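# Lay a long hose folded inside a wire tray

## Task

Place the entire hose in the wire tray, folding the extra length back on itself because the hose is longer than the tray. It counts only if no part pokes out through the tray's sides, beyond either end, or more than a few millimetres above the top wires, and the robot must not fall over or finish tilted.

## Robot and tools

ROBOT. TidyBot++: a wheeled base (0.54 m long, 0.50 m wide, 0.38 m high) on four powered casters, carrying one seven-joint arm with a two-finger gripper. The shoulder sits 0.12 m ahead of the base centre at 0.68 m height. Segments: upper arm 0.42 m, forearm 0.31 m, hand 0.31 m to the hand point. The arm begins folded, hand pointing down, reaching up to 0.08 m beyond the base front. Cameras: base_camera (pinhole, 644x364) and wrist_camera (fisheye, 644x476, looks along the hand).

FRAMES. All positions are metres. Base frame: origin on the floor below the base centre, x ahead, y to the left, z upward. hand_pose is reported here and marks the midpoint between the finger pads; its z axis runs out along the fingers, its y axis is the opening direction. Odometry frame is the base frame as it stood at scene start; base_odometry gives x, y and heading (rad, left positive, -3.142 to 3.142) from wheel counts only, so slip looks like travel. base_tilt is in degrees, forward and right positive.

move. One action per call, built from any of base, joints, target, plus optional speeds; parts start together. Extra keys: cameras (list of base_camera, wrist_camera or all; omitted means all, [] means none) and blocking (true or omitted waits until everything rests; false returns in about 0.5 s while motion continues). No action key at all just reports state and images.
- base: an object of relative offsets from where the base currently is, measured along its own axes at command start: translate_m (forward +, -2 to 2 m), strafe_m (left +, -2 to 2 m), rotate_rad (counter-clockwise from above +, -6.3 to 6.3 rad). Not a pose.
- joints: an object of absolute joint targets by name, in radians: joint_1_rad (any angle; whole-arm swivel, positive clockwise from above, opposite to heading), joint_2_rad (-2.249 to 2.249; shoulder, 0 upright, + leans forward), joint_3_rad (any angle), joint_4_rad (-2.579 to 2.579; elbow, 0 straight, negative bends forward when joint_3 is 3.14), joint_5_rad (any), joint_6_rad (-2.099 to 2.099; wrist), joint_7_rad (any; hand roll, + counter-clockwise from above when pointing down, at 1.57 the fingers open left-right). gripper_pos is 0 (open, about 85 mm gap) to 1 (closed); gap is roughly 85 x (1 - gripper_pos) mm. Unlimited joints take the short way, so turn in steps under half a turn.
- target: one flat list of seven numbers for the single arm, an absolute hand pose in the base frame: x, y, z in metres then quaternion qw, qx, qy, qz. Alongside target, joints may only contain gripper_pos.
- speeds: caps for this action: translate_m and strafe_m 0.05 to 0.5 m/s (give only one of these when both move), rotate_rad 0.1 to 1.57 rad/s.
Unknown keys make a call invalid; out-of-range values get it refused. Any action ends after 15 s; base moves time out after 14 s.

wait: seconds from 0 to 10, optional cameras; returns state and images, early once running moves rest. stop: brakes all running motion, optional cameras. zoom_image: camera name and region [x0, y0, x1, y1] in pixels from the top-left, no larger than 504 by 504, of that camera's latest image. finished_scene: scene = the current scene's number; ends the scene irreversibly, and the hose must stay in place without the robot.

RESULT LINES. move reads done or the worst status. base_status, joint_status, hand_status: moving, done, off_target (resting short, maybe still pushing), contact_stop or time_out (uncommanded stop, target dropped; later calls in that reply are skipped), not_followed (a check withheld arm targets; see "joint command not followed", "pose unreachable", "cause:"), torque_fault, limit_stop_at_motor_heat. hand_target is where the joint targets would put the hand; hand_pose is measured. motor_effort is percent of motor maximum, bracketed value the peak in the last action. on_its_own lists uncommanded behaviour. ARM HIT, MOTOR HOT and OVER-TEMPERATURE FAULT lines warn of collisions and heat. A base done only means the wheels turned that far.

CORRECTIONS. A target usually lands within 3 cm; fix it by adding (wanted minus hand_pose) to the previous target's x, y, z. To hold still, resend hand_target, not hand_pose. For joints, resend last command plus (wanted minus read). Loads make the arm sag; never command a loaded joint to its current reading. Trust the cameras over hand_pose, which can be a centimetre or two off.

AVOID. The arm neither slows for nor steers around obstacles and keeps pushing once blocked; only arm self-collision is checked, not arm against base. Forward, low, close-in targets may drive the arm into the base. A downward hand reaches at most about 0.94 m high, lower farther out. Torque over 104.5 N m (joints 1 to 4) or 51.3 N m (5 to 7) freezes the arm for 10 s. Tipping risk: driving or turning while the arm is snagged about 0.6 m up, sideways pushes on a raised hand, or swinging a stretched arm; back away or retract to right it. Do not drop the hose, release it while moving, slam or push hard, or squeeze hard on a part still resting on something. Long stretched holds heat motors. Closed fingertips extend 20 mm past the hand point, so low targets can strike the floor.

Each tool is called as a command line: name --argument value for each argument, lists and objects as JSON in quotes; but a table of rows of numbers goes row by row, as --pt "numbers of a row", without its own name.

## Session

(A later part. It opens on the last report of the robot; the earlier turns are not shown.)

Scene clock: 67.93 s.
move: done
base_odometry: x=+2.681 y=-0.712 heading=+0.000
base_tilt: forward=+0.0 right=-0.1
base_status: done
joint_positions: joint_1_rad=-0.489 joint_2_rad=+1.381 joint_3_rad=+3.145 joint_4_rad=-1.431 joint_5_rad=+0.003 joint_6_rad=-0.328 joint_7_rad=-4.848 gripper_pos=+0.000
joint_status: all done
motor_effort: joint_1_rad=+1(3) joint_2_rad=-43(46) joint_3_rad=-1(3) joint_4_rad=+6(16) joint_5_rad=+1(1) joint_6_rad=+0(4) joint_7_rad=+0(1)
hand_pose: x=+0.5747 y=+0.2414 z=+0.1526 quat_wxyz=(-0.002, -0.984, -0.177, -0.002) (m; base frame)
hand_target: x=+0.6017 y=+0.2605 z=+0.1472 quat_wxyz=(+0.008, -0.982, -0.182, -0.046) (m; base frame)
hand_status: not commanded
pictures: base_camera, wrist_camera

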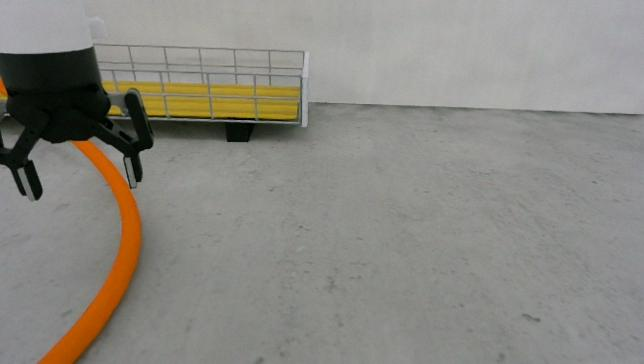

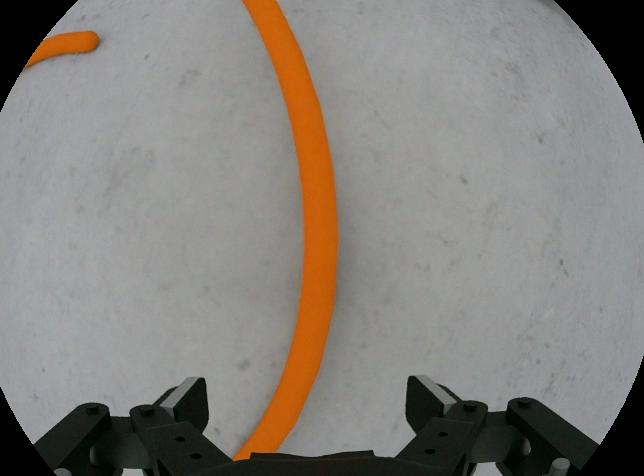

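move --joints '{"joint_1_rad": -0.499, "joint_2_rad": 1.70, "joint_4_rad": -1.10, "joint_6_rad": -0.25, "joint_7_rad": 1.19}'

Scene clock: 70.17 s.
move: done
base_odometry: x=+2.681 y=-0.712 heading=+0.000
base_tilt: forward=+0.0 right=-0.1
base_status: not commanded
joint_positions: joint_1_rad=-0.489 joint_2_rad=+1.689 joint_3_rad=+3.145 joint_4_rad=-1.129 joint_5_rad=+0.003 joint_6_rad=-0.324 joint_7_rad=-5.038 gripper_pos=+0.000
joint_status: all done
motor_effort: joint_1_rad=+1(2) joint_2_rad=-42(46) joint_3_rad=-1(1) joint_4_rad=+7(8) joint_5_rad=+1(1) joint_6_rad=+0(2) joint_7_rad=-1(1)
hand_pose: x=+0.5762 y=+0.2423 z=+0.0226 quat_wxyz=(-0.002, -0.997, -0.083, +0.000) (m; base frame)
hand_target: x=+0.6040 y=+0.2617 z=+0.0215 quat_wxyz=(+0.012, -0.995, -0.087, -0.045) (m; base frame)
hand_status: not commanded
pictures: base_camera, wrist_camera

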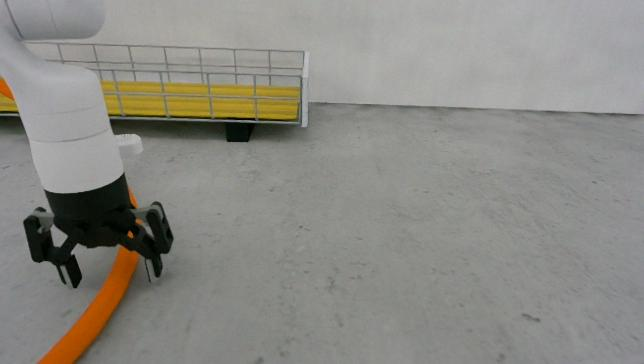

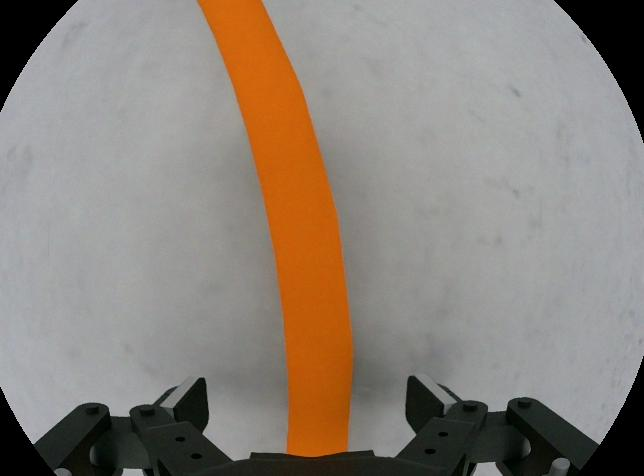

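move --joints '{"gripper_pos": 0.8}' --cameras '[]'

move --joints '{"joint_1_rad": -0.4, "joint_2_rad": 0.89, "joint_4_rad": -1.80, "joint_6_rad": -0.40, "joint_7_rad": 1.20}'

Scene clock: 71.47 s.
move: off_target
base_odometry: x=+2.681 y=-0.712 heading=+0.000
base_tilt: forward=+0.0 right=-0.1
base_status: not commanded
joint_positions: joint_1_rad=-0.489 joint_2_rad=+1.678 joint_3_rad=+3.147 joint_4_rad=-1.128 joint_5_rad=+0.003 joint_6_rad=-0.324 joint_7_rad=-5.041 gripper_pos=+0.762
joint_status: gripper_pos off_target (ended at +0.762, target +0.800)
motor_effort: joint_1_rad=-1(3) joint_2_rad=-38(43) joint_3_rad=-2(5) joint_4_rad=+12(13) joint_5_rad=+1(1) joint_6_rad=+6(8) joint_7_rad=+0(1)
hand_pose: x=+0.5838 y=+0.2448 z=+0.0286 quat_wxyz=(-0.001, -0.997, -0.082, -0.007) (m; base frame)
hand_target: x=+0.6040 y=+0.2617 z=+0.0215 quat_wxyz=(+0.012, -0.995, -0.087, -0.045) (m; base frame)
hand_status: not commanded
pictures: none
No camera images: "cameras" was empty.

Scene clock: 73.57 s.
move: done
base_odometry: x=+2.681 y=-0.712 heading=+0.000
base_tilt: forward=+0.0 right=-0.1
base_status: not commanded
joint_positions: joint_1_rad=-0.416 joint_2_rad=+0.912 joint_3_rad=+3.147 joint_4_rad=-1.778 joint_5_rad=+0.003 joint_6_rad=-0.326 joint_7_rad=-5.041 gripper_pos=+0.762
joint_status: all done
motor_effort: joint_1_rad=+1(2) joint_2_rad=-42(52) joint_3_rad=-1(2) joint_4_rad=+9(12) joint_5_rad=+1(1) joint_6_rad=+1(7) joint_7_rad=+0(1)
hand_pose: x=+0.5854 y=+0.2035 z=+0.3478 quat_wxyz=(+0.020, -0.997, -0.043, -0.060) (m; base frame)
hand_target: x=+0.5634 y=+0.1824 z=+0.3530 quat_wxyz=(-0.001, -0.999, -0.042, -0.028) (m; base frame)
hand_status: not commanded
pictures: base_camera, wrist_camera

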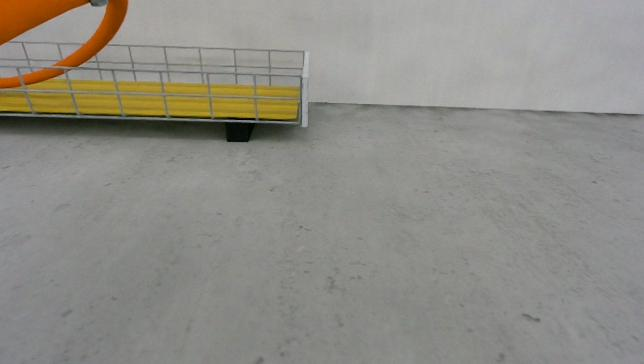

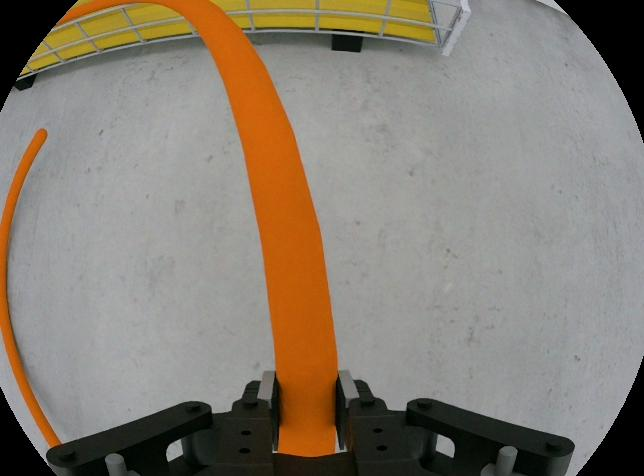

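move --base '{"translate_m": 0.5}' --speeds '{"translate_m": 0.35}' --joints '{"joint_1_rad": -0.26, "joint_2_rad": 1.09, "joint_4_rad": -1.43, "joint_6_rad": -0.62, "joint_7_rad": 1.31}'

Scene clock: 76.50 s.
move: off_target
base_odometry: x=+3.181 y=-0.712 heading=-0.001
base_tilt: forward=+0.0 right=-0.1
base_status: done
joint_positions: joint_1_rad=-0.256 joint_2_rad=+1.099 joint_3_rad=+3.147 joint_4_rad=-1.475 joint_5_rad=+0.007 joint_6_rad=-0.596 joint_7_rad=-5.020 gripper_pos=+0.762
joint_status: joint_4_rad off_target (ended at -1.475, target -1.430); the others done
motor_effort: joint_1_rad=-1(3) joint_2_rad=-49(50) joint_3_rad=-4(5) joint_4_rad=+18(19) joint_5_rad=-2(2) joint_6_rad=+7(8) joint_7_rad=-1(1)
hand_pose: x=+0.6374 y=+0.1324 z=+0.2966 quat_wxyz=(-0.008, -1.000, +0.024, +0.012) (m; base frame)
hand_target: x=+0.6593 y=+0.1349 z=+0.3097 quat_wxyz=(-0.016, -1.000, -0.024, -0.005) (m; base frame)
hand_status: not commanded
pictures: base_camera, wrist_camera

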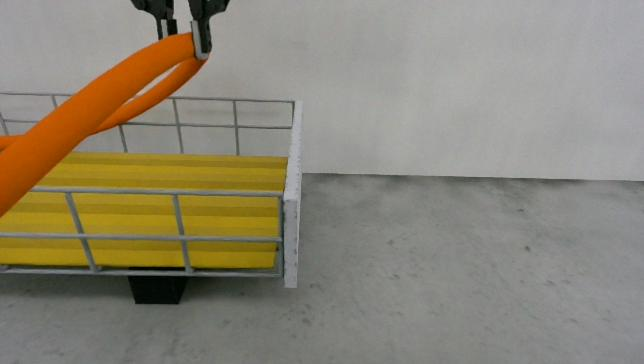

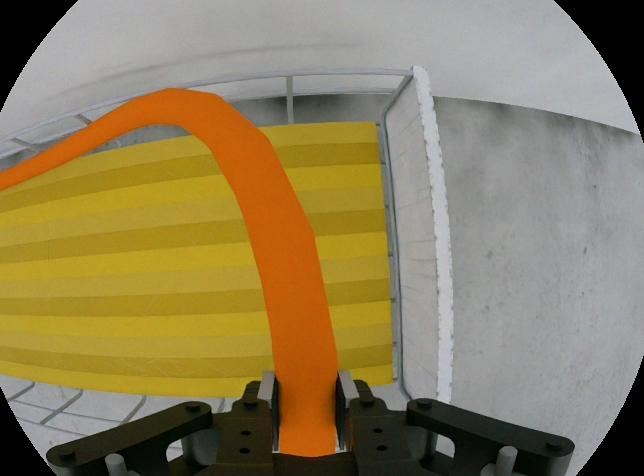

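move --joints '{"joint_1_rad": -0.26, "joint_2_rad": 1.525, "joint_4_rad": -1.28, "joint_6_rad": -0.24, "joint_7_rad": 1.55}'

Scene clock: 79.13 s.
move: off_target
base_odometry: x=+3.181 y=-0.712 heading=+0.000
base_tilt: forward=+0.0 right=-0.1
base_status: not commanded
joint_positions: joint_1_rad=-0.249 joint_2_rad=+1.441 joint_3_rad=+3.145 joint_4_rad=-1.321 joint_5_rad=+0.007 joint_6_rad=-0.356 joint_7_rad=-4.788 gripper_pos=+0.762
joint_status: joint_2_rad off_target (ended at +1.441, target +1.525); joint_4_rad off_target (ended at -1.321, target -1.280); joint_6_rad off_target (ended at -0.356, target -0.240); the others done
motor_effort: joint_1_rad=-3(3) joint_2_rad=-32(49) joint_3_rad=-5(5) joint_4_rad=+9(18) joint_5_rad=+0(2) joint_6_rad=+6(11) joint_7_rad=-1(2)
hand_pose: x=+0.6439 y=+0.1320 z=+0.1331 quat_wxyz=(-0.001, -0.996, -0.089, -0.012) (m; base frame)
hand_target: x=+0.6552 y=+0.1404 z=+0.0946 quat_wxyz=(-0.001, -0.988, -0.148, -0.049) (m; base frame)
hand_status: not commanded
pictures: base_camera, wrist_camera

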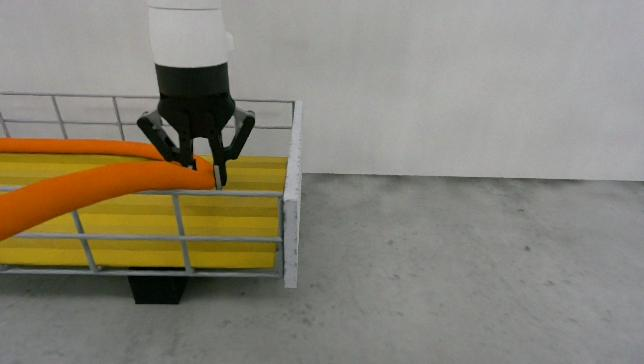

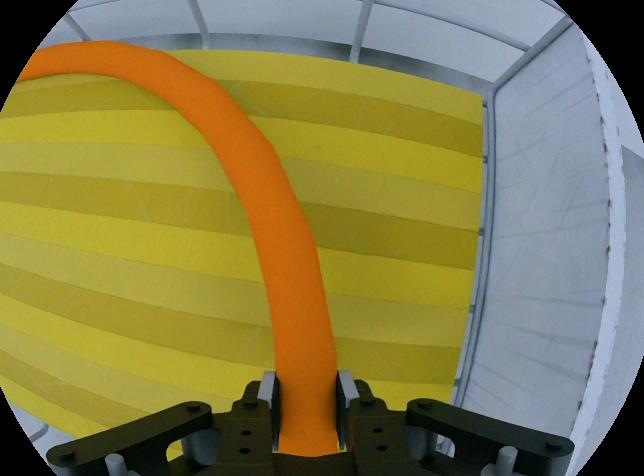

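move --joints '{"gripper_pos": 0.5}'

Scene clock: 80.27 s.
move: done
base_odometry: x=+3.181 y=-0.712 heading=+0.000
base_tilt: forward=+0.0 right=-0.1
base_status: not commanded
joint_positions: joint_1_rad=-0.253 joint_2_rad=+1.494 joint_3_rad=+3.145 joint_4_rad=-1.301 joint_5_rad=+0.007 joint_6_rad=-0.301 joint_7_rad=-4.786 gripper_pos=+0.500
joint_status: all done
on_its_own: joint_2_rad moved +0.053 to your old target +1.525
motor_effort: joint_1_rad=+0(3) joint_2_rad=-39(42) joint_3_rad=-2(5) joint_4_rad=+7(10) joint_5_rad=+1(1) joint_6_rad=+1(6) joint_7_rad=+0(1)
hand_pose: x=+0.6432 y=+0.1340 z=+0.1077 quat_wxyz=(+0.001, -0.995, -0.092, -0.023) (m; base frame)
hand_target: x=+0.6552 y=+0.1404 z=+0.0946 quat_wxyz=(-0.001, -0.988, -0.148, -0.049) (m; base frame)
hand_status: not commanded
pictures: base_camera, wrist_camera

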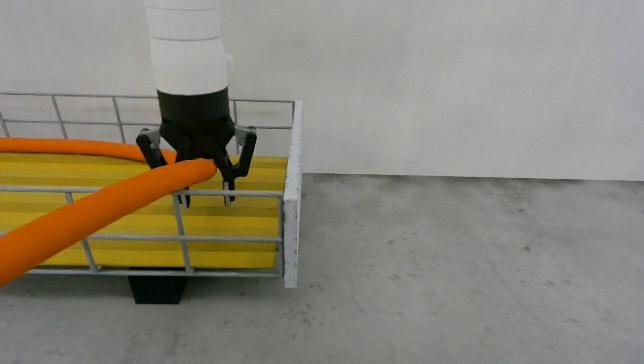

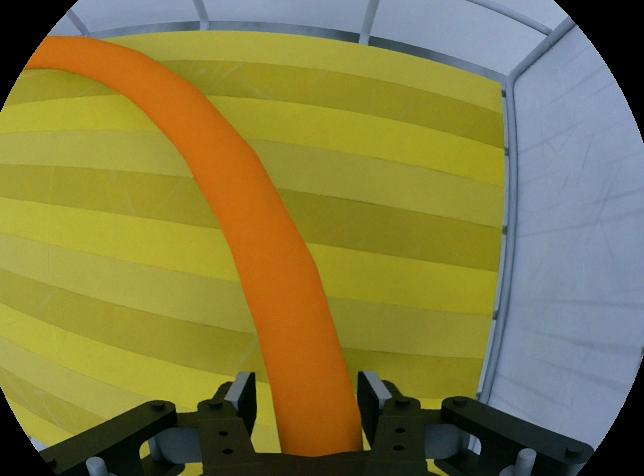

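move --joints '{"joint_2_rad": 1.2, "joint_4_rad": -1.45, "gripper_pos": 0.3}' --cameras '[]'

move --joints '{"joint_1_rad": -0.7, "joint_2_rad": 0.2, "joint_4_rad": -2.0, "joint_6_rad": -0.7, "joint_7_rad": 1.57}'

Scene clock: 82.23 s.
move: done
base_odometry: x=+3.181 y=-0.712 heading=+0.000
base_tilt: forward=+0.0 right=-0.1
base_status: not commanded
joint_positions: joint_1_rad=-0.253 joint_2_rad=+1.188 joint_3_rad=+3.145 joint_4_rad=-1.430 joint_5_rad=+0.007 joint_6_rad=-0.301 joint_7_rad=-4.786 gripper_pos=+0.300
joint_status: all done
motor_effort: joint_1_rad=+1(1) joint_2_rad=-45(48) joint_3_rad=-1(2) joint_4_rad=+11(12) joint_5_rad=+1(1) joint_6_rad=+2(2) joint_7_rad=-1(1)
hand_pose: x=+0.7160 y=+0.1528 z=+0.2631 quat_wxyz=(+0.015, -0.990, -0.091, -0.110) (m; base frame)
hand_target: x=+0.7169 y=+0.1569 z=+0.2557 quat_wxyz=(+0.008, -0.981, -0.146, -0.126) (m; base frame)
hand_status: not commanded
pictures: none
No camera images: "cameras" was empty.

Scene clock: 84.50 s.
move: done
base_odometry: x=+3.181 y=-0.712 heading=+0.000
base_tilt: forward=-0.1 right=-0.1
base_status: not commanded
joint_positions: joint_1_rad=-0.688 joint_2_rad=+0.202 joint_3_rad=+3.145 joint_4_rad=-1.981 joint_5_rad=+0.007 joint_6_rad=-0.620 joint_7_rad=-4.767 gripper_pos=+0.300
joint_status: all done
motor_effort: joint_1_rad=+1(3) joint_2_rad=-24(48) joint_3_rad=+0(2) joint_4_rad=+17(17) joint_5_rad=+1(1) joint_6_rad=+3(5) joint_7_rad=-1(2)
hand_pose: x=+0.4637 y=+0.2818 z=+0.6197 quat_wxyz=(+0.058, -0.936, -0.308, -0.158) (m; base frame)
hand_target: x=+0.4409 y=+0.2580 z=+0.6072 quat_wxyz=(+0.021, -0.925, -0.360, -0.121) (m; base frame)
hand_status: not commanded
pictures: base_camera, wrist_camera

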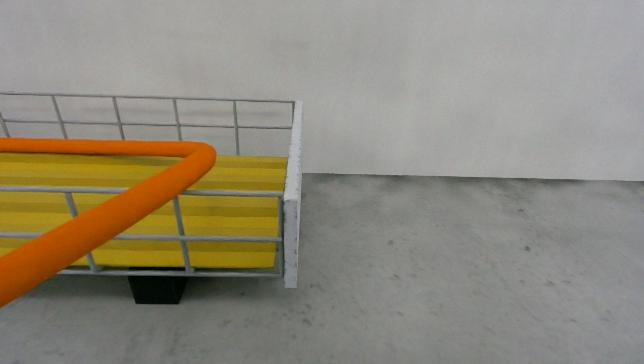

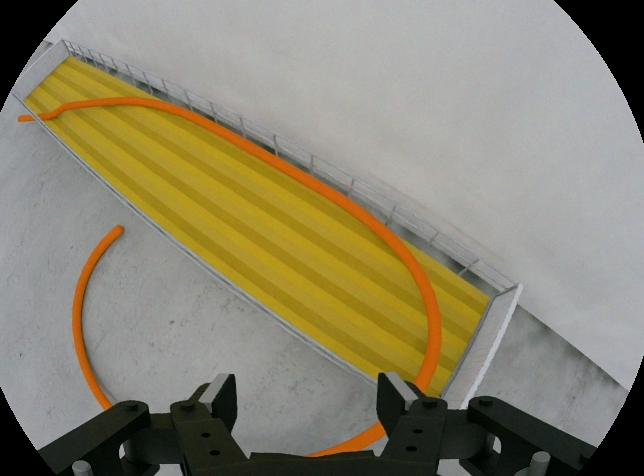

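zoom_image --camera "wrist_camera" --region '[0, 20, 160, 160]'

Scaled by 3.150.

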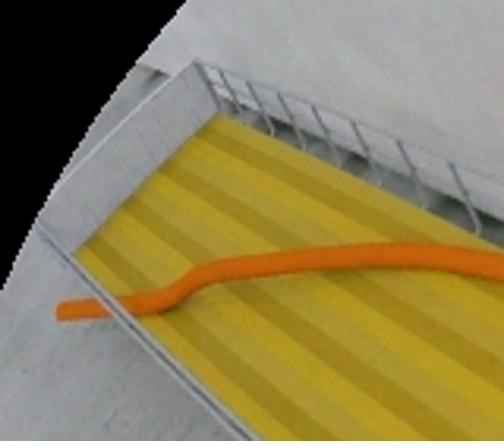

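move --base '{"translate_m": -0.35}' --joints '{"gripper_pos": 0.0}' --cameras '[]'

move --base '{"strafe_m": 0.62}' --joints '{"joint_1_rad": -0.503, "joint_2_rad": 1.26, "joint_4_rad": -1.65, "joint_6_rad": -0.14, "joint_7_rad": 1.68}'

Scene clock: 88.67 s.
move: done
base_odometry: x=+2.831 y=-0.712 heading=+0.000
base_tilt: forward=-0.1 right=-0.1
base_status: done
joint_positions: joint_1_rad=-0.698 joint_2_rad=+0.196 joint_3_rad=+3.145 joint_4_rad=-1.988 joint_5_rad=+0.007 joint_6_rad=-0.629 joint_7_rad=-4.767 gripper_pos=+0.000
joint_status: all done
motor_effort: joint_1_rad=+1(2) joint_2_rad=-23(25) joint_3_rad=+0(1) joint_4_rad=+17(18) joint_5_rad=+1(1) joint_6_rad=+3(4) joint_7_rad=+0(1)
hand_pose: x=+0.4566 y=+0.2816 z=+0.6189 quat_wxyz=(+0.057, -0.936, -0.313, -0.153) (m; base frame)
hand_target: x=+0.4409 y=+0.2580 z=+0.6072 quat_wxyz=(+0.021, -0.925, -0.360, -0.121) (m; base frame)
hand_status: not commanded
pictures: none
No camera images: "cameras" was empty.

Scene clock: 91.50 s.
move: done
base_odometry: x=+2.831 y=-0.091 heading=+0.000
base_tilt: forward=-0.1 right=-0.1
base_status: done
joint_positions: joint_1_rad=-0.513 joint_2_rad=+1.240 joint_3_rad=+3.145 joint_4_rad=-1.677 joint_5_rad=+0.007 joint_6_rad=-0.218 joint_7_rad=-4.657 gripper_pos=+0.000
joint_status: all done
motor_effort: joint_1_rad=+1(3) joint_2_rad=-40(42) joint_3_rad=-1(2) joint_4_rad=+5(18) joint_5_rad=+1(1) joint_6_rad=+0(4) joint_7_rad=-1(1)
hand_pose: x=+0.5290 y=+0.2297 z=+0.2007 quat_wxyz=(-0.001, -0.959, -0.283, -0.004) (m; base frame)
hand_target: x=+0.5583 y=+0.2414 z=+0.1946 quat_wxyz=(+0.004, -0.943, -0.329, -0.046) (m; base frame)
hand_status: not commanded
pictures: base_camera, wrist_camera

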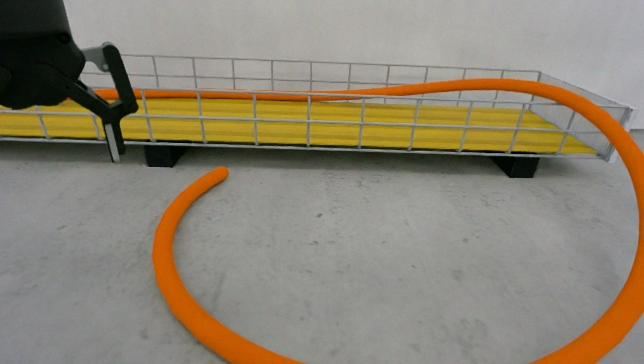

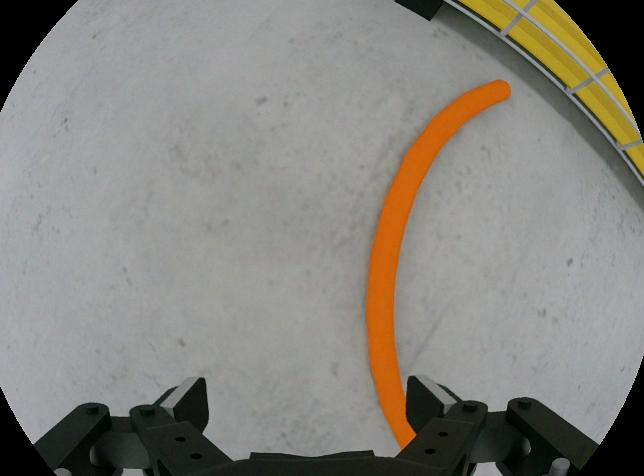

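move --joints '{"joint_1_rad": -0.39, "joint_2_rad": 1.69, "joint_4_rad": -1.14, "joint_6_rad": -0.33, "joint_7_rad": 1.75}'

Scene clock: 93.83 s.
move: done
base_odometry: x=+2.831 y=-0.091 heading=+0.000
base_tilt: forward=+0.0 right=-0.1
base_status: not commanded
joint_positions: joint_1_rad=-0.401 joint_2_rad=+1.673 joint_3_rad=+3.145 joint_4_rad=-1.171 joint_5_rad=+0.007 joint_6_rad=-0.255 joint_7_rad=-4.588 gripper_pos=+0.000
joint_status: all done
motor_effort: joint_1_rad=+1(3) joint_2_rad=-43(45) joint_3_rad=-1(2) joint_4_rad=+6(8) joint_5_rad=+1(1) joint_6_rad=+0(2) joint_7_rad=-1(2)
hand_pose: x=+0.6014 y=+0.2036 z=+0.0272 quat_wxyz=(+0.000, -0.965, -0.263, -0.021) (m; base frame)
hand_target: x=+0.5908 y=+0.1899 z=+0.0214 quat_wxyz=(-0.010, -0.951, -0.308, +0.008) (m; base frame)
hand_status: not commanded
pictures: base_camera, wrist_camera

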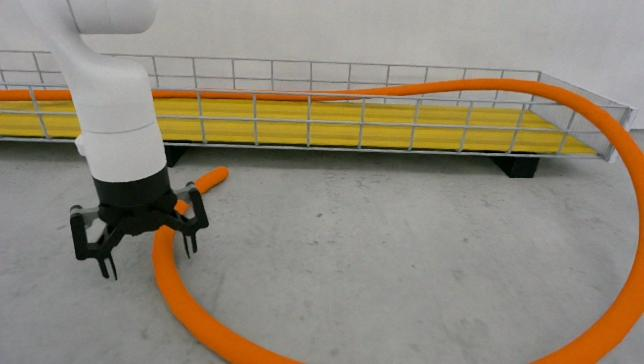

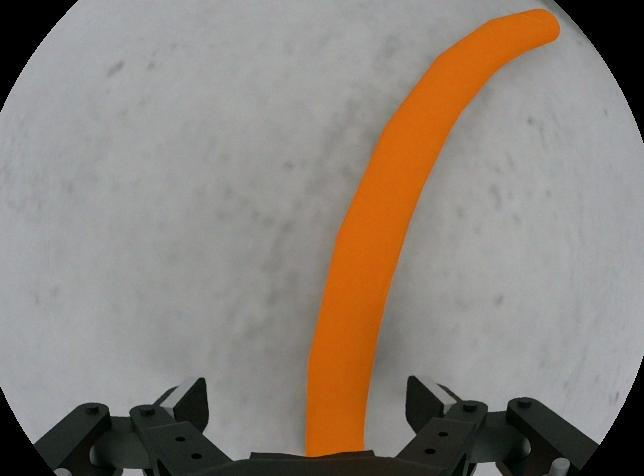

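move --joints '{"gripper_pos": 0.8}' --cameras '["wrist_camera"]'

Scene clock: 94.97 s.
move: off_target
base_odometry: x=+2.831 y=-0.091 heading=+0.000
base_tilt: forward=+0.0 right=-0.1
base_status: not commanded
joint_positions: joint_1_rad=-0.392 joint_2_rad=+1.670 joint_3_rad=+3.146 joint_4_rad=-1.170 joint_5_rad=+0.007 joint_6_rad=-0.258 joint_7_rad=-4.587 gripper_pos=+0.762
joint_status: gripper_pos off_target (ended at +0.762, target +0.800)
motor_effort: joint_1_rad=+1(2) joint_2_rad=-40(43) joint_3_rad=-1(4) joint_4_rad=+7(7) joint_5_rad=+1(1) joint_6_rad=+1(1) joint_7_rad=+0(1)
hand_pose: x=+0.6051 y=+0.1993 z=+0.0288 quat_wxyz=(+0.000, -0.966, -0.259, -0.022) (m; base frame)
hand_target: x=+0.5908 y=+0.1899 z=+0.0214 quat_wxyz=(-0.010, -0.951, -0.308, +0.008) (m; base frame)
hand_status: not commanded
pictures: wrist_camera

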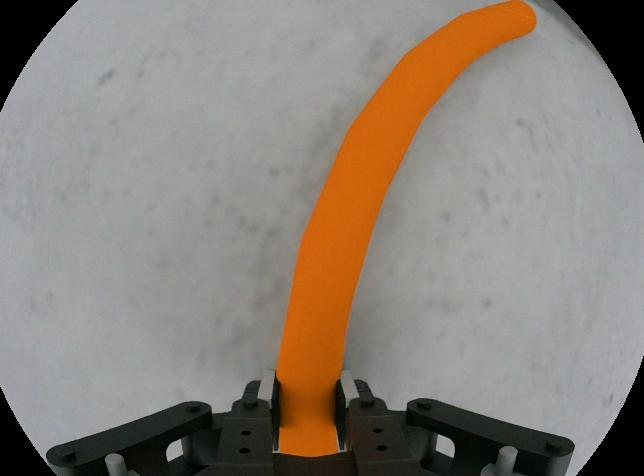

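move --joints '{"joint_1_rad": -0.3, "joint_2_rad": 0.62, "joint_4_rad": -1.64, "joint_6_rad": -0.85, "joint_7_rad": 2.5}'

move --base '{"translate_m": 0.42, "strafe_m": 0.5}' --speeds '{"translate_m": 0.35}' --joints '{"joint_1_rad": 0.0, "joint_7_rad": 3.1}'

Scene clock: 98.10 s.
move: done
base_odometry: x=+2.831 y=-0.091 heading=+0.000
base_tilt: forward=+0.0 right=-0.1
base_status: not commanded
joint_positions: joint_1_rad=-0.311 joint_2_rad=+0.641 joint_3_rad=+3.146 joint_4_rad=-1.636 joint_5_rad=+0.007 joint_6_rad=-0.780 joint_7_rad=-3.848 gripper_pos=+0.763
joint_status: all done
motor_effort: joint_1_rad=+0(2) joint_2_rad=-40(55) joint_3_rad=+0(1) joint_4_rad=+17(18) joint_5_rad=+4(4) joint_6_rad=+2(4) joint_7_rad=+1(3)
hand_pose: x=+0.6119 y=+0.1563 z=+0.5046 quat_wxyz=(-0.015, -0.831, -0.555, -0.040) (m; base frame)
hand_target: x=+0.5975 y=+0.1356 z=+0.5135 quat_wxyz=(-0.026, -0.805, -0.593, -0.008) (m; base frame)
hand_status: not commanded
pictures: base_camera, wrist_camera

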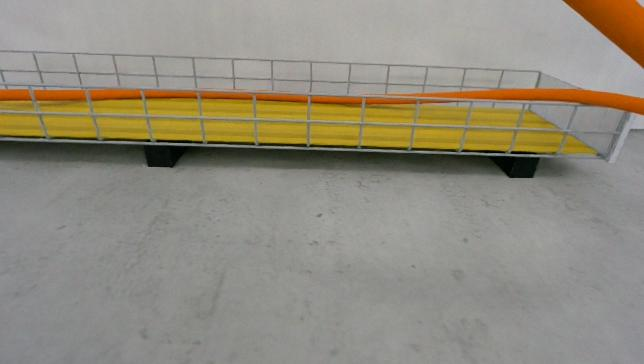

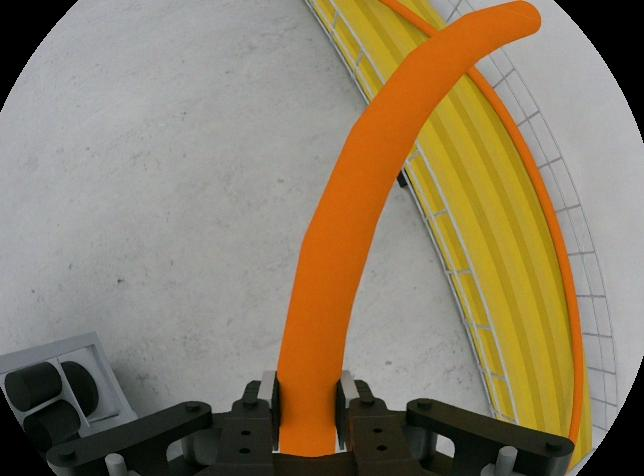

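Scene clock: 100.97 s.
move: done
base_odometry: x=+3.251 y=+0.409 heading=+0.001
base_tilt: forward=+0.0 right=-0.1
base_status: done
joint_positions: joint_1_rad=+0.006 joint_2_rad=+0.638 joint_3_rad=+3.146 joint_4_rad=-1.642 joint_5_rad=+0.007 joint_6_rad=-0.791 joint_7_rad=-3.253 gripper_pos=+0.763
joint_status: all done
motor_effort: joint_1_rad=-1(3) joint_2_rad=-40(42) joint_3_rad=-1(3) joint_4_rad=+18(19) joint_5_rad=+4(4) joint_6_rad=+3(3) joint_7_rad=+2(3)
hand_pose: x=+0.6301 y=-0.0051 z=+0.5044 quat_wxyz=(-0.026, -0.746, -0.665, -0.024) (m; base frame)
hand_target: x=+0.6162 y=-0.0119 z=+0.5135 quat_wxyz=(-0.027, -0.707, -0.706, +0.004) (m; base frame)
hand_status: not commanded
pictures: base_camera, wrist_camera

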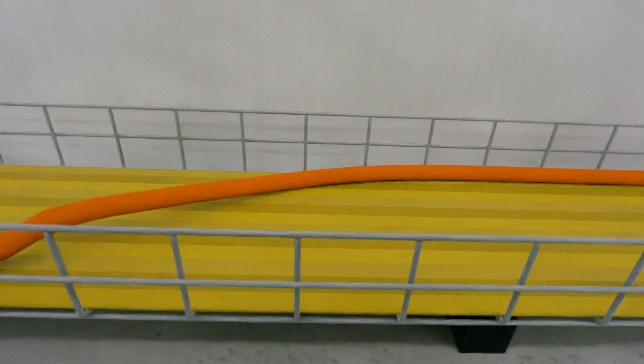

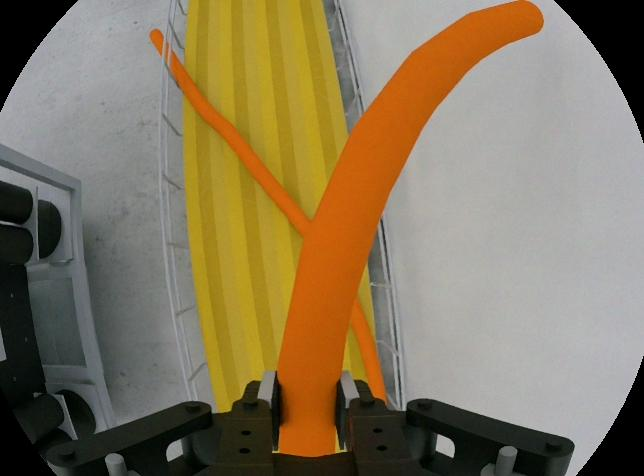

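move --joints '{"joint_1_rad": 0.0, "joint_2_rad": 1.045, "joint_4_rad": -1.79, "joint_6_rad": -0.22, "joint_7_rad": 3.48}'

Scene clock: 103.40 s.
move: done
base_odometry: x=+3.251 y=+0.409 heading=+0.001
base_tilt: forward=+0.0 right=-0.1
base_status: not commanded
joint_positions: joint_1_rad=+0.006 joint_2_rad=+1.049 joint_3_rad=+3.146 joint_4_rad=-1.784 joint_5_rad=+0.007 joint_6_rad=-0.313 joint_7_rad=-2.880 gripper_pos=+0.763
joint_status: all done
motor_effort: joint_1_rad=-1(2) joint_2_rad=-41(45) joint_3_rad=-1(2) joint_4_rad=+9(18) joint_5_rad=+5(5) joint_6_rad=+2(3) joint_7_rad=+3(4)
hand_pose: x=+0.5782 y=-0.0042 z=+0.2808 quat_wxyz=(+0.000, -0.609, -0.793, +0.003) (m; base frame)
hand_target: x=+0.6048 y=-0.0018 z=+0.2832 quat_wxyz=(-0.039, -0.553, -0.832, -0.019) (m; base frame)
hand_status: not commanded
pictures: base_camera, wrist_camera

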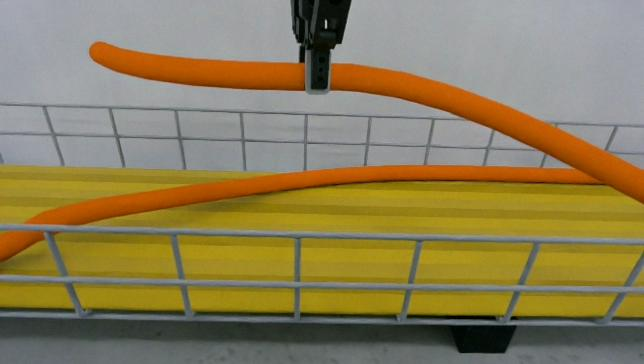

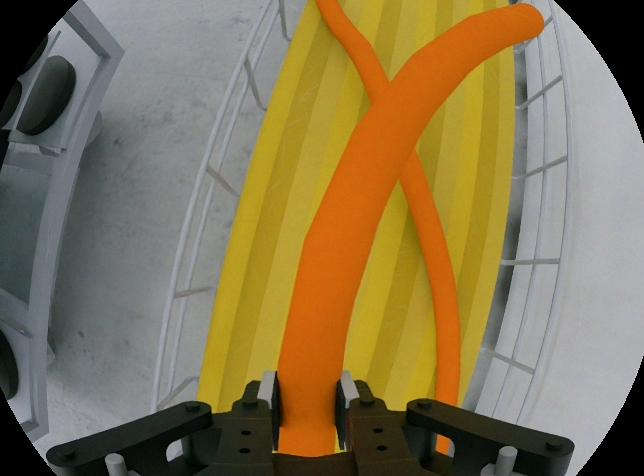

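move --joints '{"joint_1_rad": 0.0, "joint_2_rad": 1.44, "joint_4_rad": -1.59, "joint_6_rad": -0.03, "joint_7_rad": 3.6}'

Scene clock: 105.47 s.
move: done
base_odometry: x=+3.251 y=+0.409 heading=+0.001
base_tilt: forward=+0.0 right=-0.1
base_status: not commanded
joint_positions: joint_1_rad=+0.006 joint_2_rad=+1.424 joint_3_rad=+3.146 joint_4_rad=-1.626 joint_5_rad=+0.007 joint_6_rad=-0.117 joint_7_rad=-2.761 gripper_pos=+0.763
joint_status: all done
motor_effort: joint_1_rad=-1(2) joint_2_rad=-39(42) joint_3_rad=-1(1) joint_4_rad=+4(10) joint_5_rad=+5(5) joint_6_rad=+1(3) joint_7_rad=+4(4)
hand_pose: x=+0.5560 y=-0.0041 z=+0.1192 quat_wxyz=(+0.009, -0.561, -0.828, +0.009) (m; base frame)
hand_target: x=+0.5965 y=+0.0018 z=+0.1140 quat_wxyz=(-0.035, -0.502, -0.864, -0.020) (m; base frame)
hand_status: not commanded
pictures: base_camera, wrist_camera

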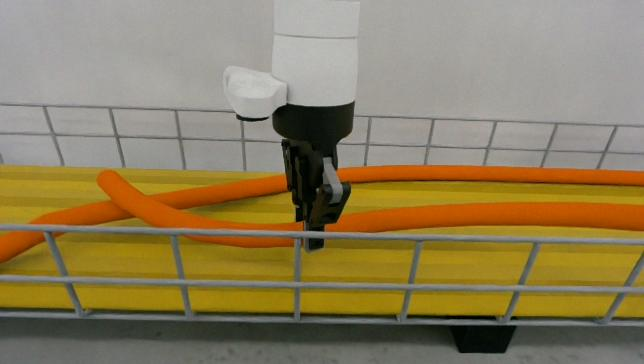

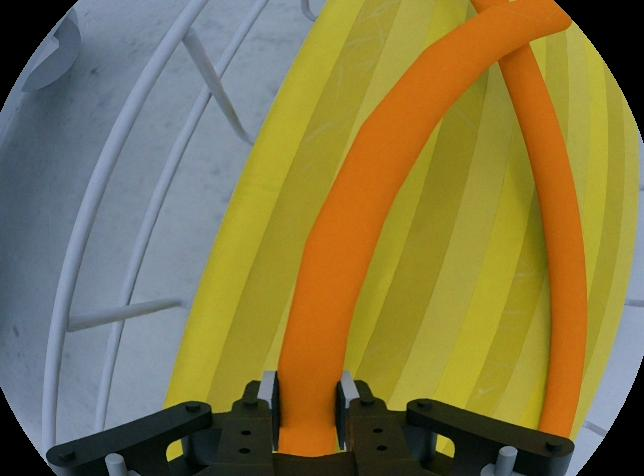

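move --joints '{"joint_2_rad": 1.50}' --cameras '[]'

move --joints '{"gripper_pos": 0.5}'

Scene clock: 106.60 s.
move: done
base_odometry: x=+3.251 y=+0.409 heading=+0.001
base_tilt: forward=+0.0 right=-0.1
base_status: not commanded
joint_positions: joint_1_rad=+0.006 joint_2_rad=+1.475 joint_3_rad=+3.146 joint_4_rad=-1.617 joint_5_rad=+0.007 joint_6_rad=-0.106 joint_7_rad=-2.758 gripper_pos=+0.763
joint_status: all done
motor_effort: joint_1_rad=-1(1) joint_2_rad=-37(39) joint_3_rad=+0(2) joint_4_rad=+2(4) joint_5_rad=+4(5) joint_6_rad=+0(2) joint_7_rad=+3(4)
hand_pose: x=+0.5356 y=-0.0039 z=+0.0970 quat_wxyz=(+0.022, -0.559, -0.828, +0.018) (m; base frame)
hand_target: x=+0.5616 y=+0.0018 z=+0.0864 quat_wxyz=(-0.009, -0.502, -0.865, -0.005) (m; base frame)
hand_status: not commanded
pictures: none
No camera images: "cameras" was empty.

Scene clock: 107.30 s.
move: done
base_odometry: x=+3.251 y=+0.409 heading=+0.001
base_tilt: forward=+0.0 right=-0.1
base_status: not commanded
joint_positions: joint_1_rad=+0.004 joint_2_rad=+1.475 joint_3_rad=+3.145 joint_4_rad=-1.613 joint_5_rad=+0.011 joint_6_rad=-0.102 joint_7_rad=-2.731 gripper_pos=+0.500
joint_status: all done
motor_effort: joint_1_rad=+1(2) joint_2_rad=-36(37) joint_3_rad=-1(1) joint_4_rad=+2(2) joint_5_rad=+1(5) joint_6_rad=+0(1) joint_7_rad=+0(3)
hand_pose: x=+0.5392 y=-0.0031 z=+0.0970 quat_wxyz=(+0.019, -0.545, -0.838, +0.015) (m; base frame)
hand_target: x=+0.5616 y=+0.0018 z=+0.0864 quat_wxyz=(-0.009, -0.502, -0.865, -0.005) (m; base frame)
hand_status: not commanded
pictures: base_camera, wrist_camera

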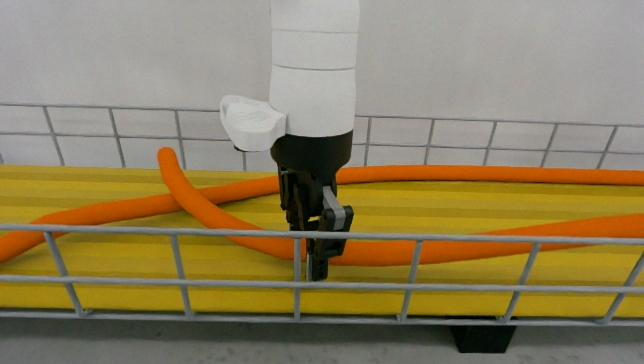

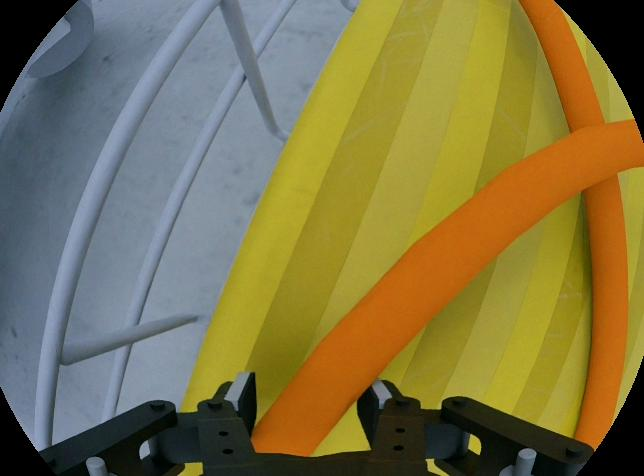

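move --joints '{"joint_2_rad": 1.1, "joint_4_rad": -1.75, "gripper_pos": 0.2}' --cameras '[]'

move --joints '{"joint_1_rad": 0.9, "joint_2_rad": 0.3, "joint_4_rad": -2.0, "joint_6_rad": -0.55, "joint_7_rad": 1.57, "gripper_pos": 0.0}'

move --joints '{"joint_1_rad": -0.7, "joint_7_rad": 1.57}'

Scene clock: 109.27 s.
move: done
base_odometry: x=+3.251 y=+0.409 heading=+0.001
base_tilt: forward=+0.0 right=-0.1
base_status: not commanded
joint_positions: joint_1_rad=+0.004 joint_2_rad=+1.107 joint_3_rad=+3.145 joint_4_rad=-1.735 joint_5_rad=+0.011 joint_6_rad=-0.101 joint_7_rad=-2.731 gripper_pos=+0.200
joint_status: all done
motor_effort: joint_1_rad=+1(2) joint_2_rad=-43(46) joint_3_rad=-1(4) joint_4_rad=+9(10) joint_5_rad=+2(2) joint_6_rad=+3(3) joint_7_rad=+0(2)
hand_pose: x=+0.6497 y=-0.0035 z=+0.2647 quat_wxyz=(-0.085, -0.543, -0.834, -0.052) (m; base frame)
hand_target: x=+0.6648 y=+0.0018 z=+0.2709 quat_wxyz=(-0.113, -0.498, -0.857, -0.065) (m; base frame)
hand_status: not commanded
pictures: none
No camera images: "cameras" was empty.

Scene clock: 112.13 s.
move: done
base_odometry: x=+3.251 y=+0.409 heading=+0.001
base_tilt: forward=-0.1 right=-0.1
base_status: not commanded
joint_positions: joint_1_rad=+0.891 joint_2_rad=+0.301 joint_3_rad=+3.141 joint_4_rad=-1.980 joint_5_rad=+0.011 joint_6_rad=-0.472 joint_7_rad=-4.657 gripper_pos=+0.000
joint_status: all done
motor_effort: joint_1_rad=+1(5) joint_2_rad=-27(46) joint_3_rad=+0(2) joint_4_rad=+16(17) joint_5_rad=+1(1) joint_6_rad=+4(5) joint_7_rad=+0(1)
hand_pose: x=+0.4218 y=-0.3741 z=+0.5908 quat_wxyz=(-0.091, -0.899, +0.394, -0.171) (m; base frame)
hand_target: x=+0.3917 y=-0.3560 z=+0.5764 quat_wxyz=(-0.080, -0.901, +0.409, -0.123) (m; base frame)
hand_status: not commanded
pictures: base_camera, wrist_camera

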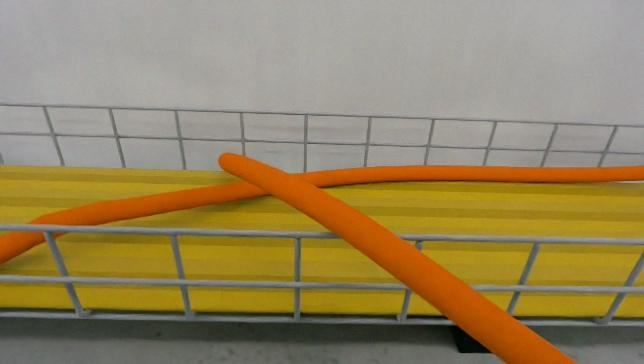

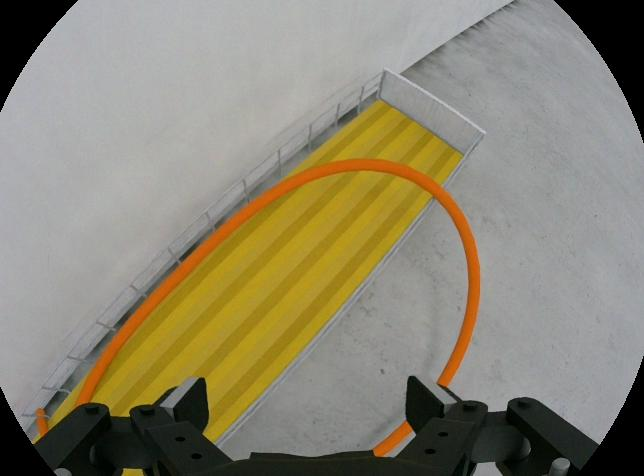

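Scene clock: 114.93 s.
move: done
base_odometry: x=+3.251 y=+0.409 heading=+0.001
base_tilt: forward=-0.1 right=-0.1
base_status: not commanded
joint_positions: joint_1_rad=-0.691 joint_2_rad=+0.301 joint_3_rad=+3.141 joint_4_rad=-1.980 joint_5_rad=+0.011 joint_6_rad=-0.473 joint_7_rad=-4.659 gripper_pos=+0.000
joint_status: all done
motor_effort: joint_1_rad=+1(3) joint_2_rad=-26(28) joint_3_rad=+0(2) joint_4_rad=+16(16) joint_5_rad=+1(1) joint_6_rad=+3(4) joint_7_rad=+0(1)
hand_pose: x=+0.4894 y=+0.3067 z=+0.5906 quat_wxyz=(+0.058, -0.912, -0.361, -0.184) (m; base frame)
hand_target: x=+0.4669 y=+0.2830 z=+0.5764 quat_wxyz=(+0.032, -0.921, -0.361, -0.143) (m; base frame)
hand_status: not commanded
pictures: base_camera, wrist_camera

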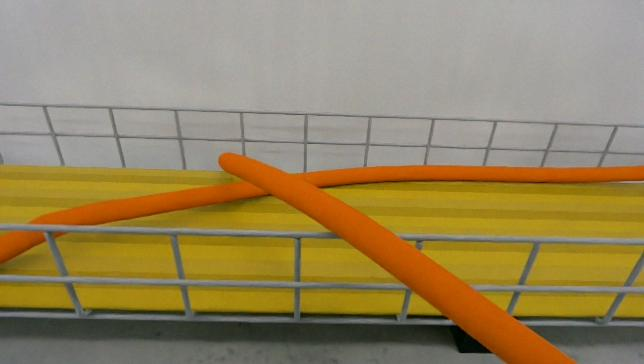

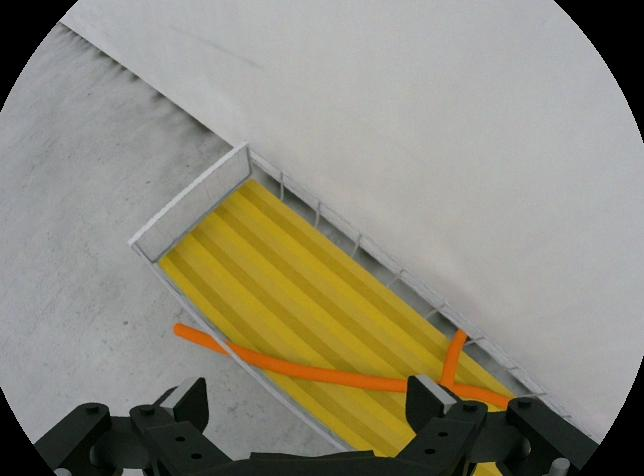

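I'll check the current state first.

move

Scene clock: 118.03 s.
base_odometry: x=+3.251 y=+0.409 heading=+0.001
base_tilt: forward=+0.0 right=-0.1
base_status: not commanded
joint_positions: joint_1_rad=-0.691 joint_2_rad=+0.301 joint_3_rad=+3.141 joint_4_rad=-1.980 joint_5_rad=+0.011 joint_6_rad=-0.473 joint_7_rad=-4.659 gripper_pos=+0.000
joint_status: all done
motor_effort: joint_1_rad=+1(3) joint_2_rad=-26(28) joint_3_rad=+0(2) joint_4_rad=+16(16) joint_5_rad=+1(1) joint_6_rad=+4(4) joint_7_rad=+0(1)
hand_pose: x=+0.4892 y=+0.3065 z=+0.5905 quat_wxyz=(+0.057, -0.912, -0.361, -0.184) (m; base frame)
hand_target: x=+0.4669 y=+0.2830 z=+0.5764 quat_wxyz=(+0.032, -0.921, -0.361, -0.143) (m; base frame)
hand_status: not commanded
pictures: base_camera, wrist_camera

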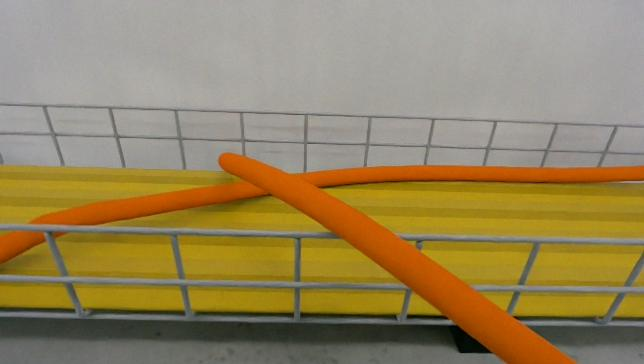

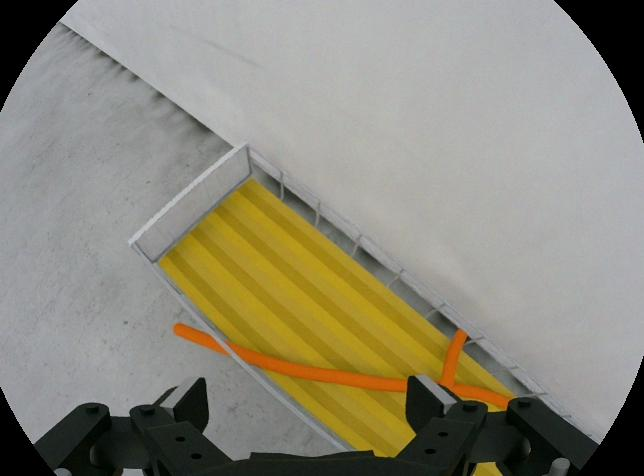

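zoom_image --camera "wrist_camera" --region '[120, 260, 340, 420]'

Scaled by 2.291.

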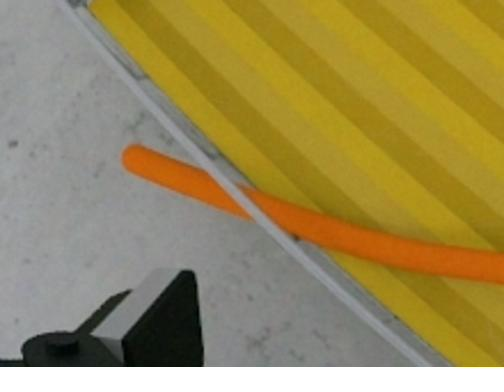

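move --base '{"translate_m": -0.4}' --joints '{"joint_1_rad": 0.5, "joint_2_rad": 0.3, "joint_4_rad": -2.0, "joint_6_rad": -0.55, "joint_7_rad": 1.57}'

move --base '{"strafe_m": -0.55}' --joints '{"joint_1_rad": 0.0}'

Scene clock: 124.07 s.
move: done
base_odometry: x=+2.851 y=+0.409 heading=+0.000
base_tilt: forward=-0.1 right=-0.1
base_status: done
joint_positions: joint_1_rad=+0.490 joint_2_rad=+0.297 joint_3_rad=+3.141 joint_4_rad=-1.985 joint_5_rad=+0.011 joint_6_rad=-0.477 joint_7_rad=-4.660 gripper_pos=+0.000
joint_status: all done
motor_effort: joint_1_rad=+1(3) joint_2_rad=-25(29) joint_3_rad=+0(2) joint_4_rad=+16(17) joint_5_rad=+1(1) joint_6_rad=+3(5) joint_7_rad=-1(1)
hand_pose: x=+0.5404 y=-0.2245 z=+0.5901 quat_wxyz=(-0.054, -0.959, +0.208, -0.182) (m; base frame)
hand_target: x=+0.5088 y=-0.2217 z=+0.5764 quat_wxyz=(-0.054, -0.964, +0.222, -0.136) (m; base frame)
hand_status: not commanded
pictures: base_camera, wrist_camera

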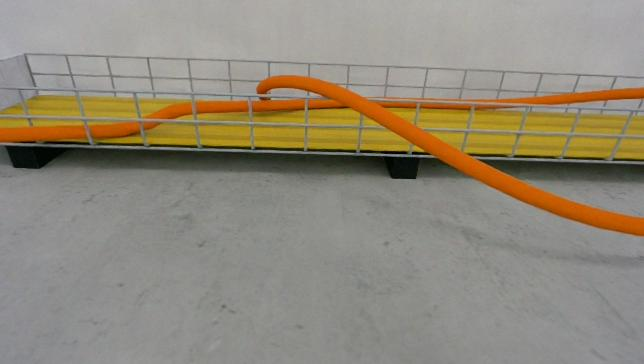

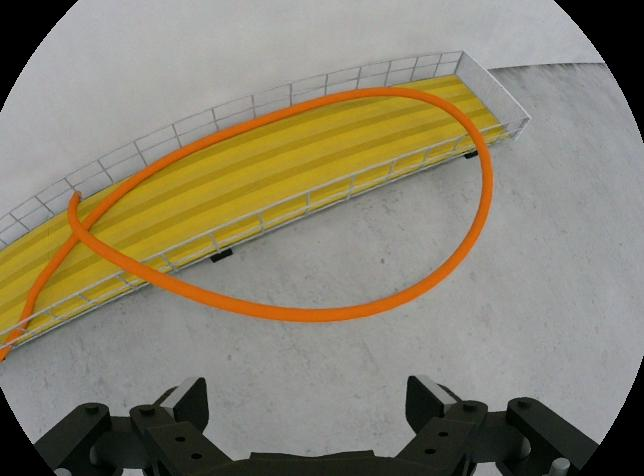

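Scene clock: 126.70 s.
move: done
base_odometry: x=+2.851 y=-0.142 heading=+0.000
base_tilt: forward=-0.1 right=-0.1
base_status: done
joint_positions: joint_1_rad=+0.011 joint_2_rad=+0.297 joint_3_rad=+3.140 joint_4_rad=-1.985 joint_5_rad=+0.011 joint_6_rad=-0.477 joint_7_rad=-4.660 gripper_pos=+0.000
joint_status: all done
motor_effort: joint_1_rad=+1(4) joint_2_rad=-27(27) joint_3_rad=+0(2) joint_4_rad=+16(17) joint_5_rad=+1(1) joint_6_rad=+3(4) joint_7_rad=+0(1)
hand_pose: x=+0.5964 y=-0.0047 z=+0.5901 quat_wxyz=(-0.009, -0.981, -0.025, -0.190) (m; base frame)
hand_target: x=+0.5674 y=-0.0077 z=+0.5764 quat_wxyz=(-0.019, -0.989, -0.023, -0.145) (m; base frame)
hand_status: not commanded
pictures: base_camera, wrist_camera

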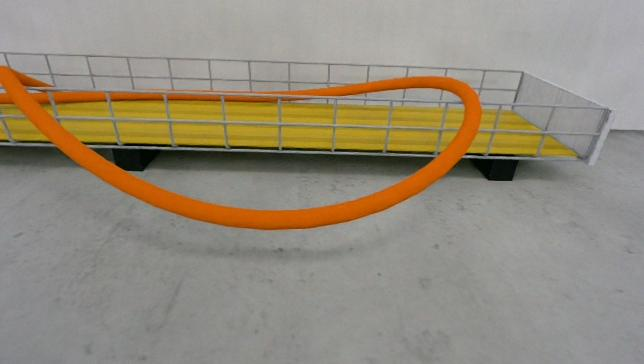

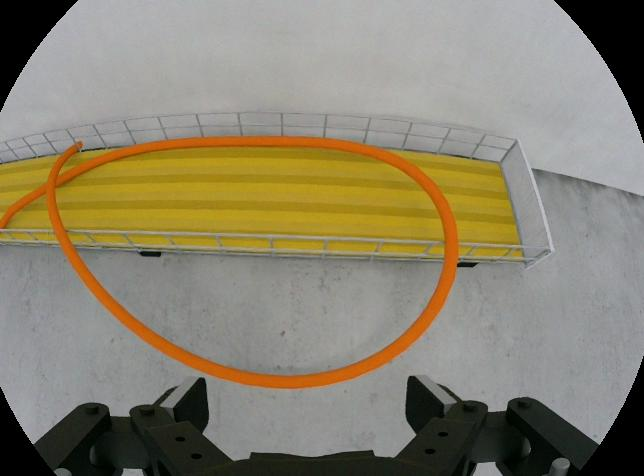

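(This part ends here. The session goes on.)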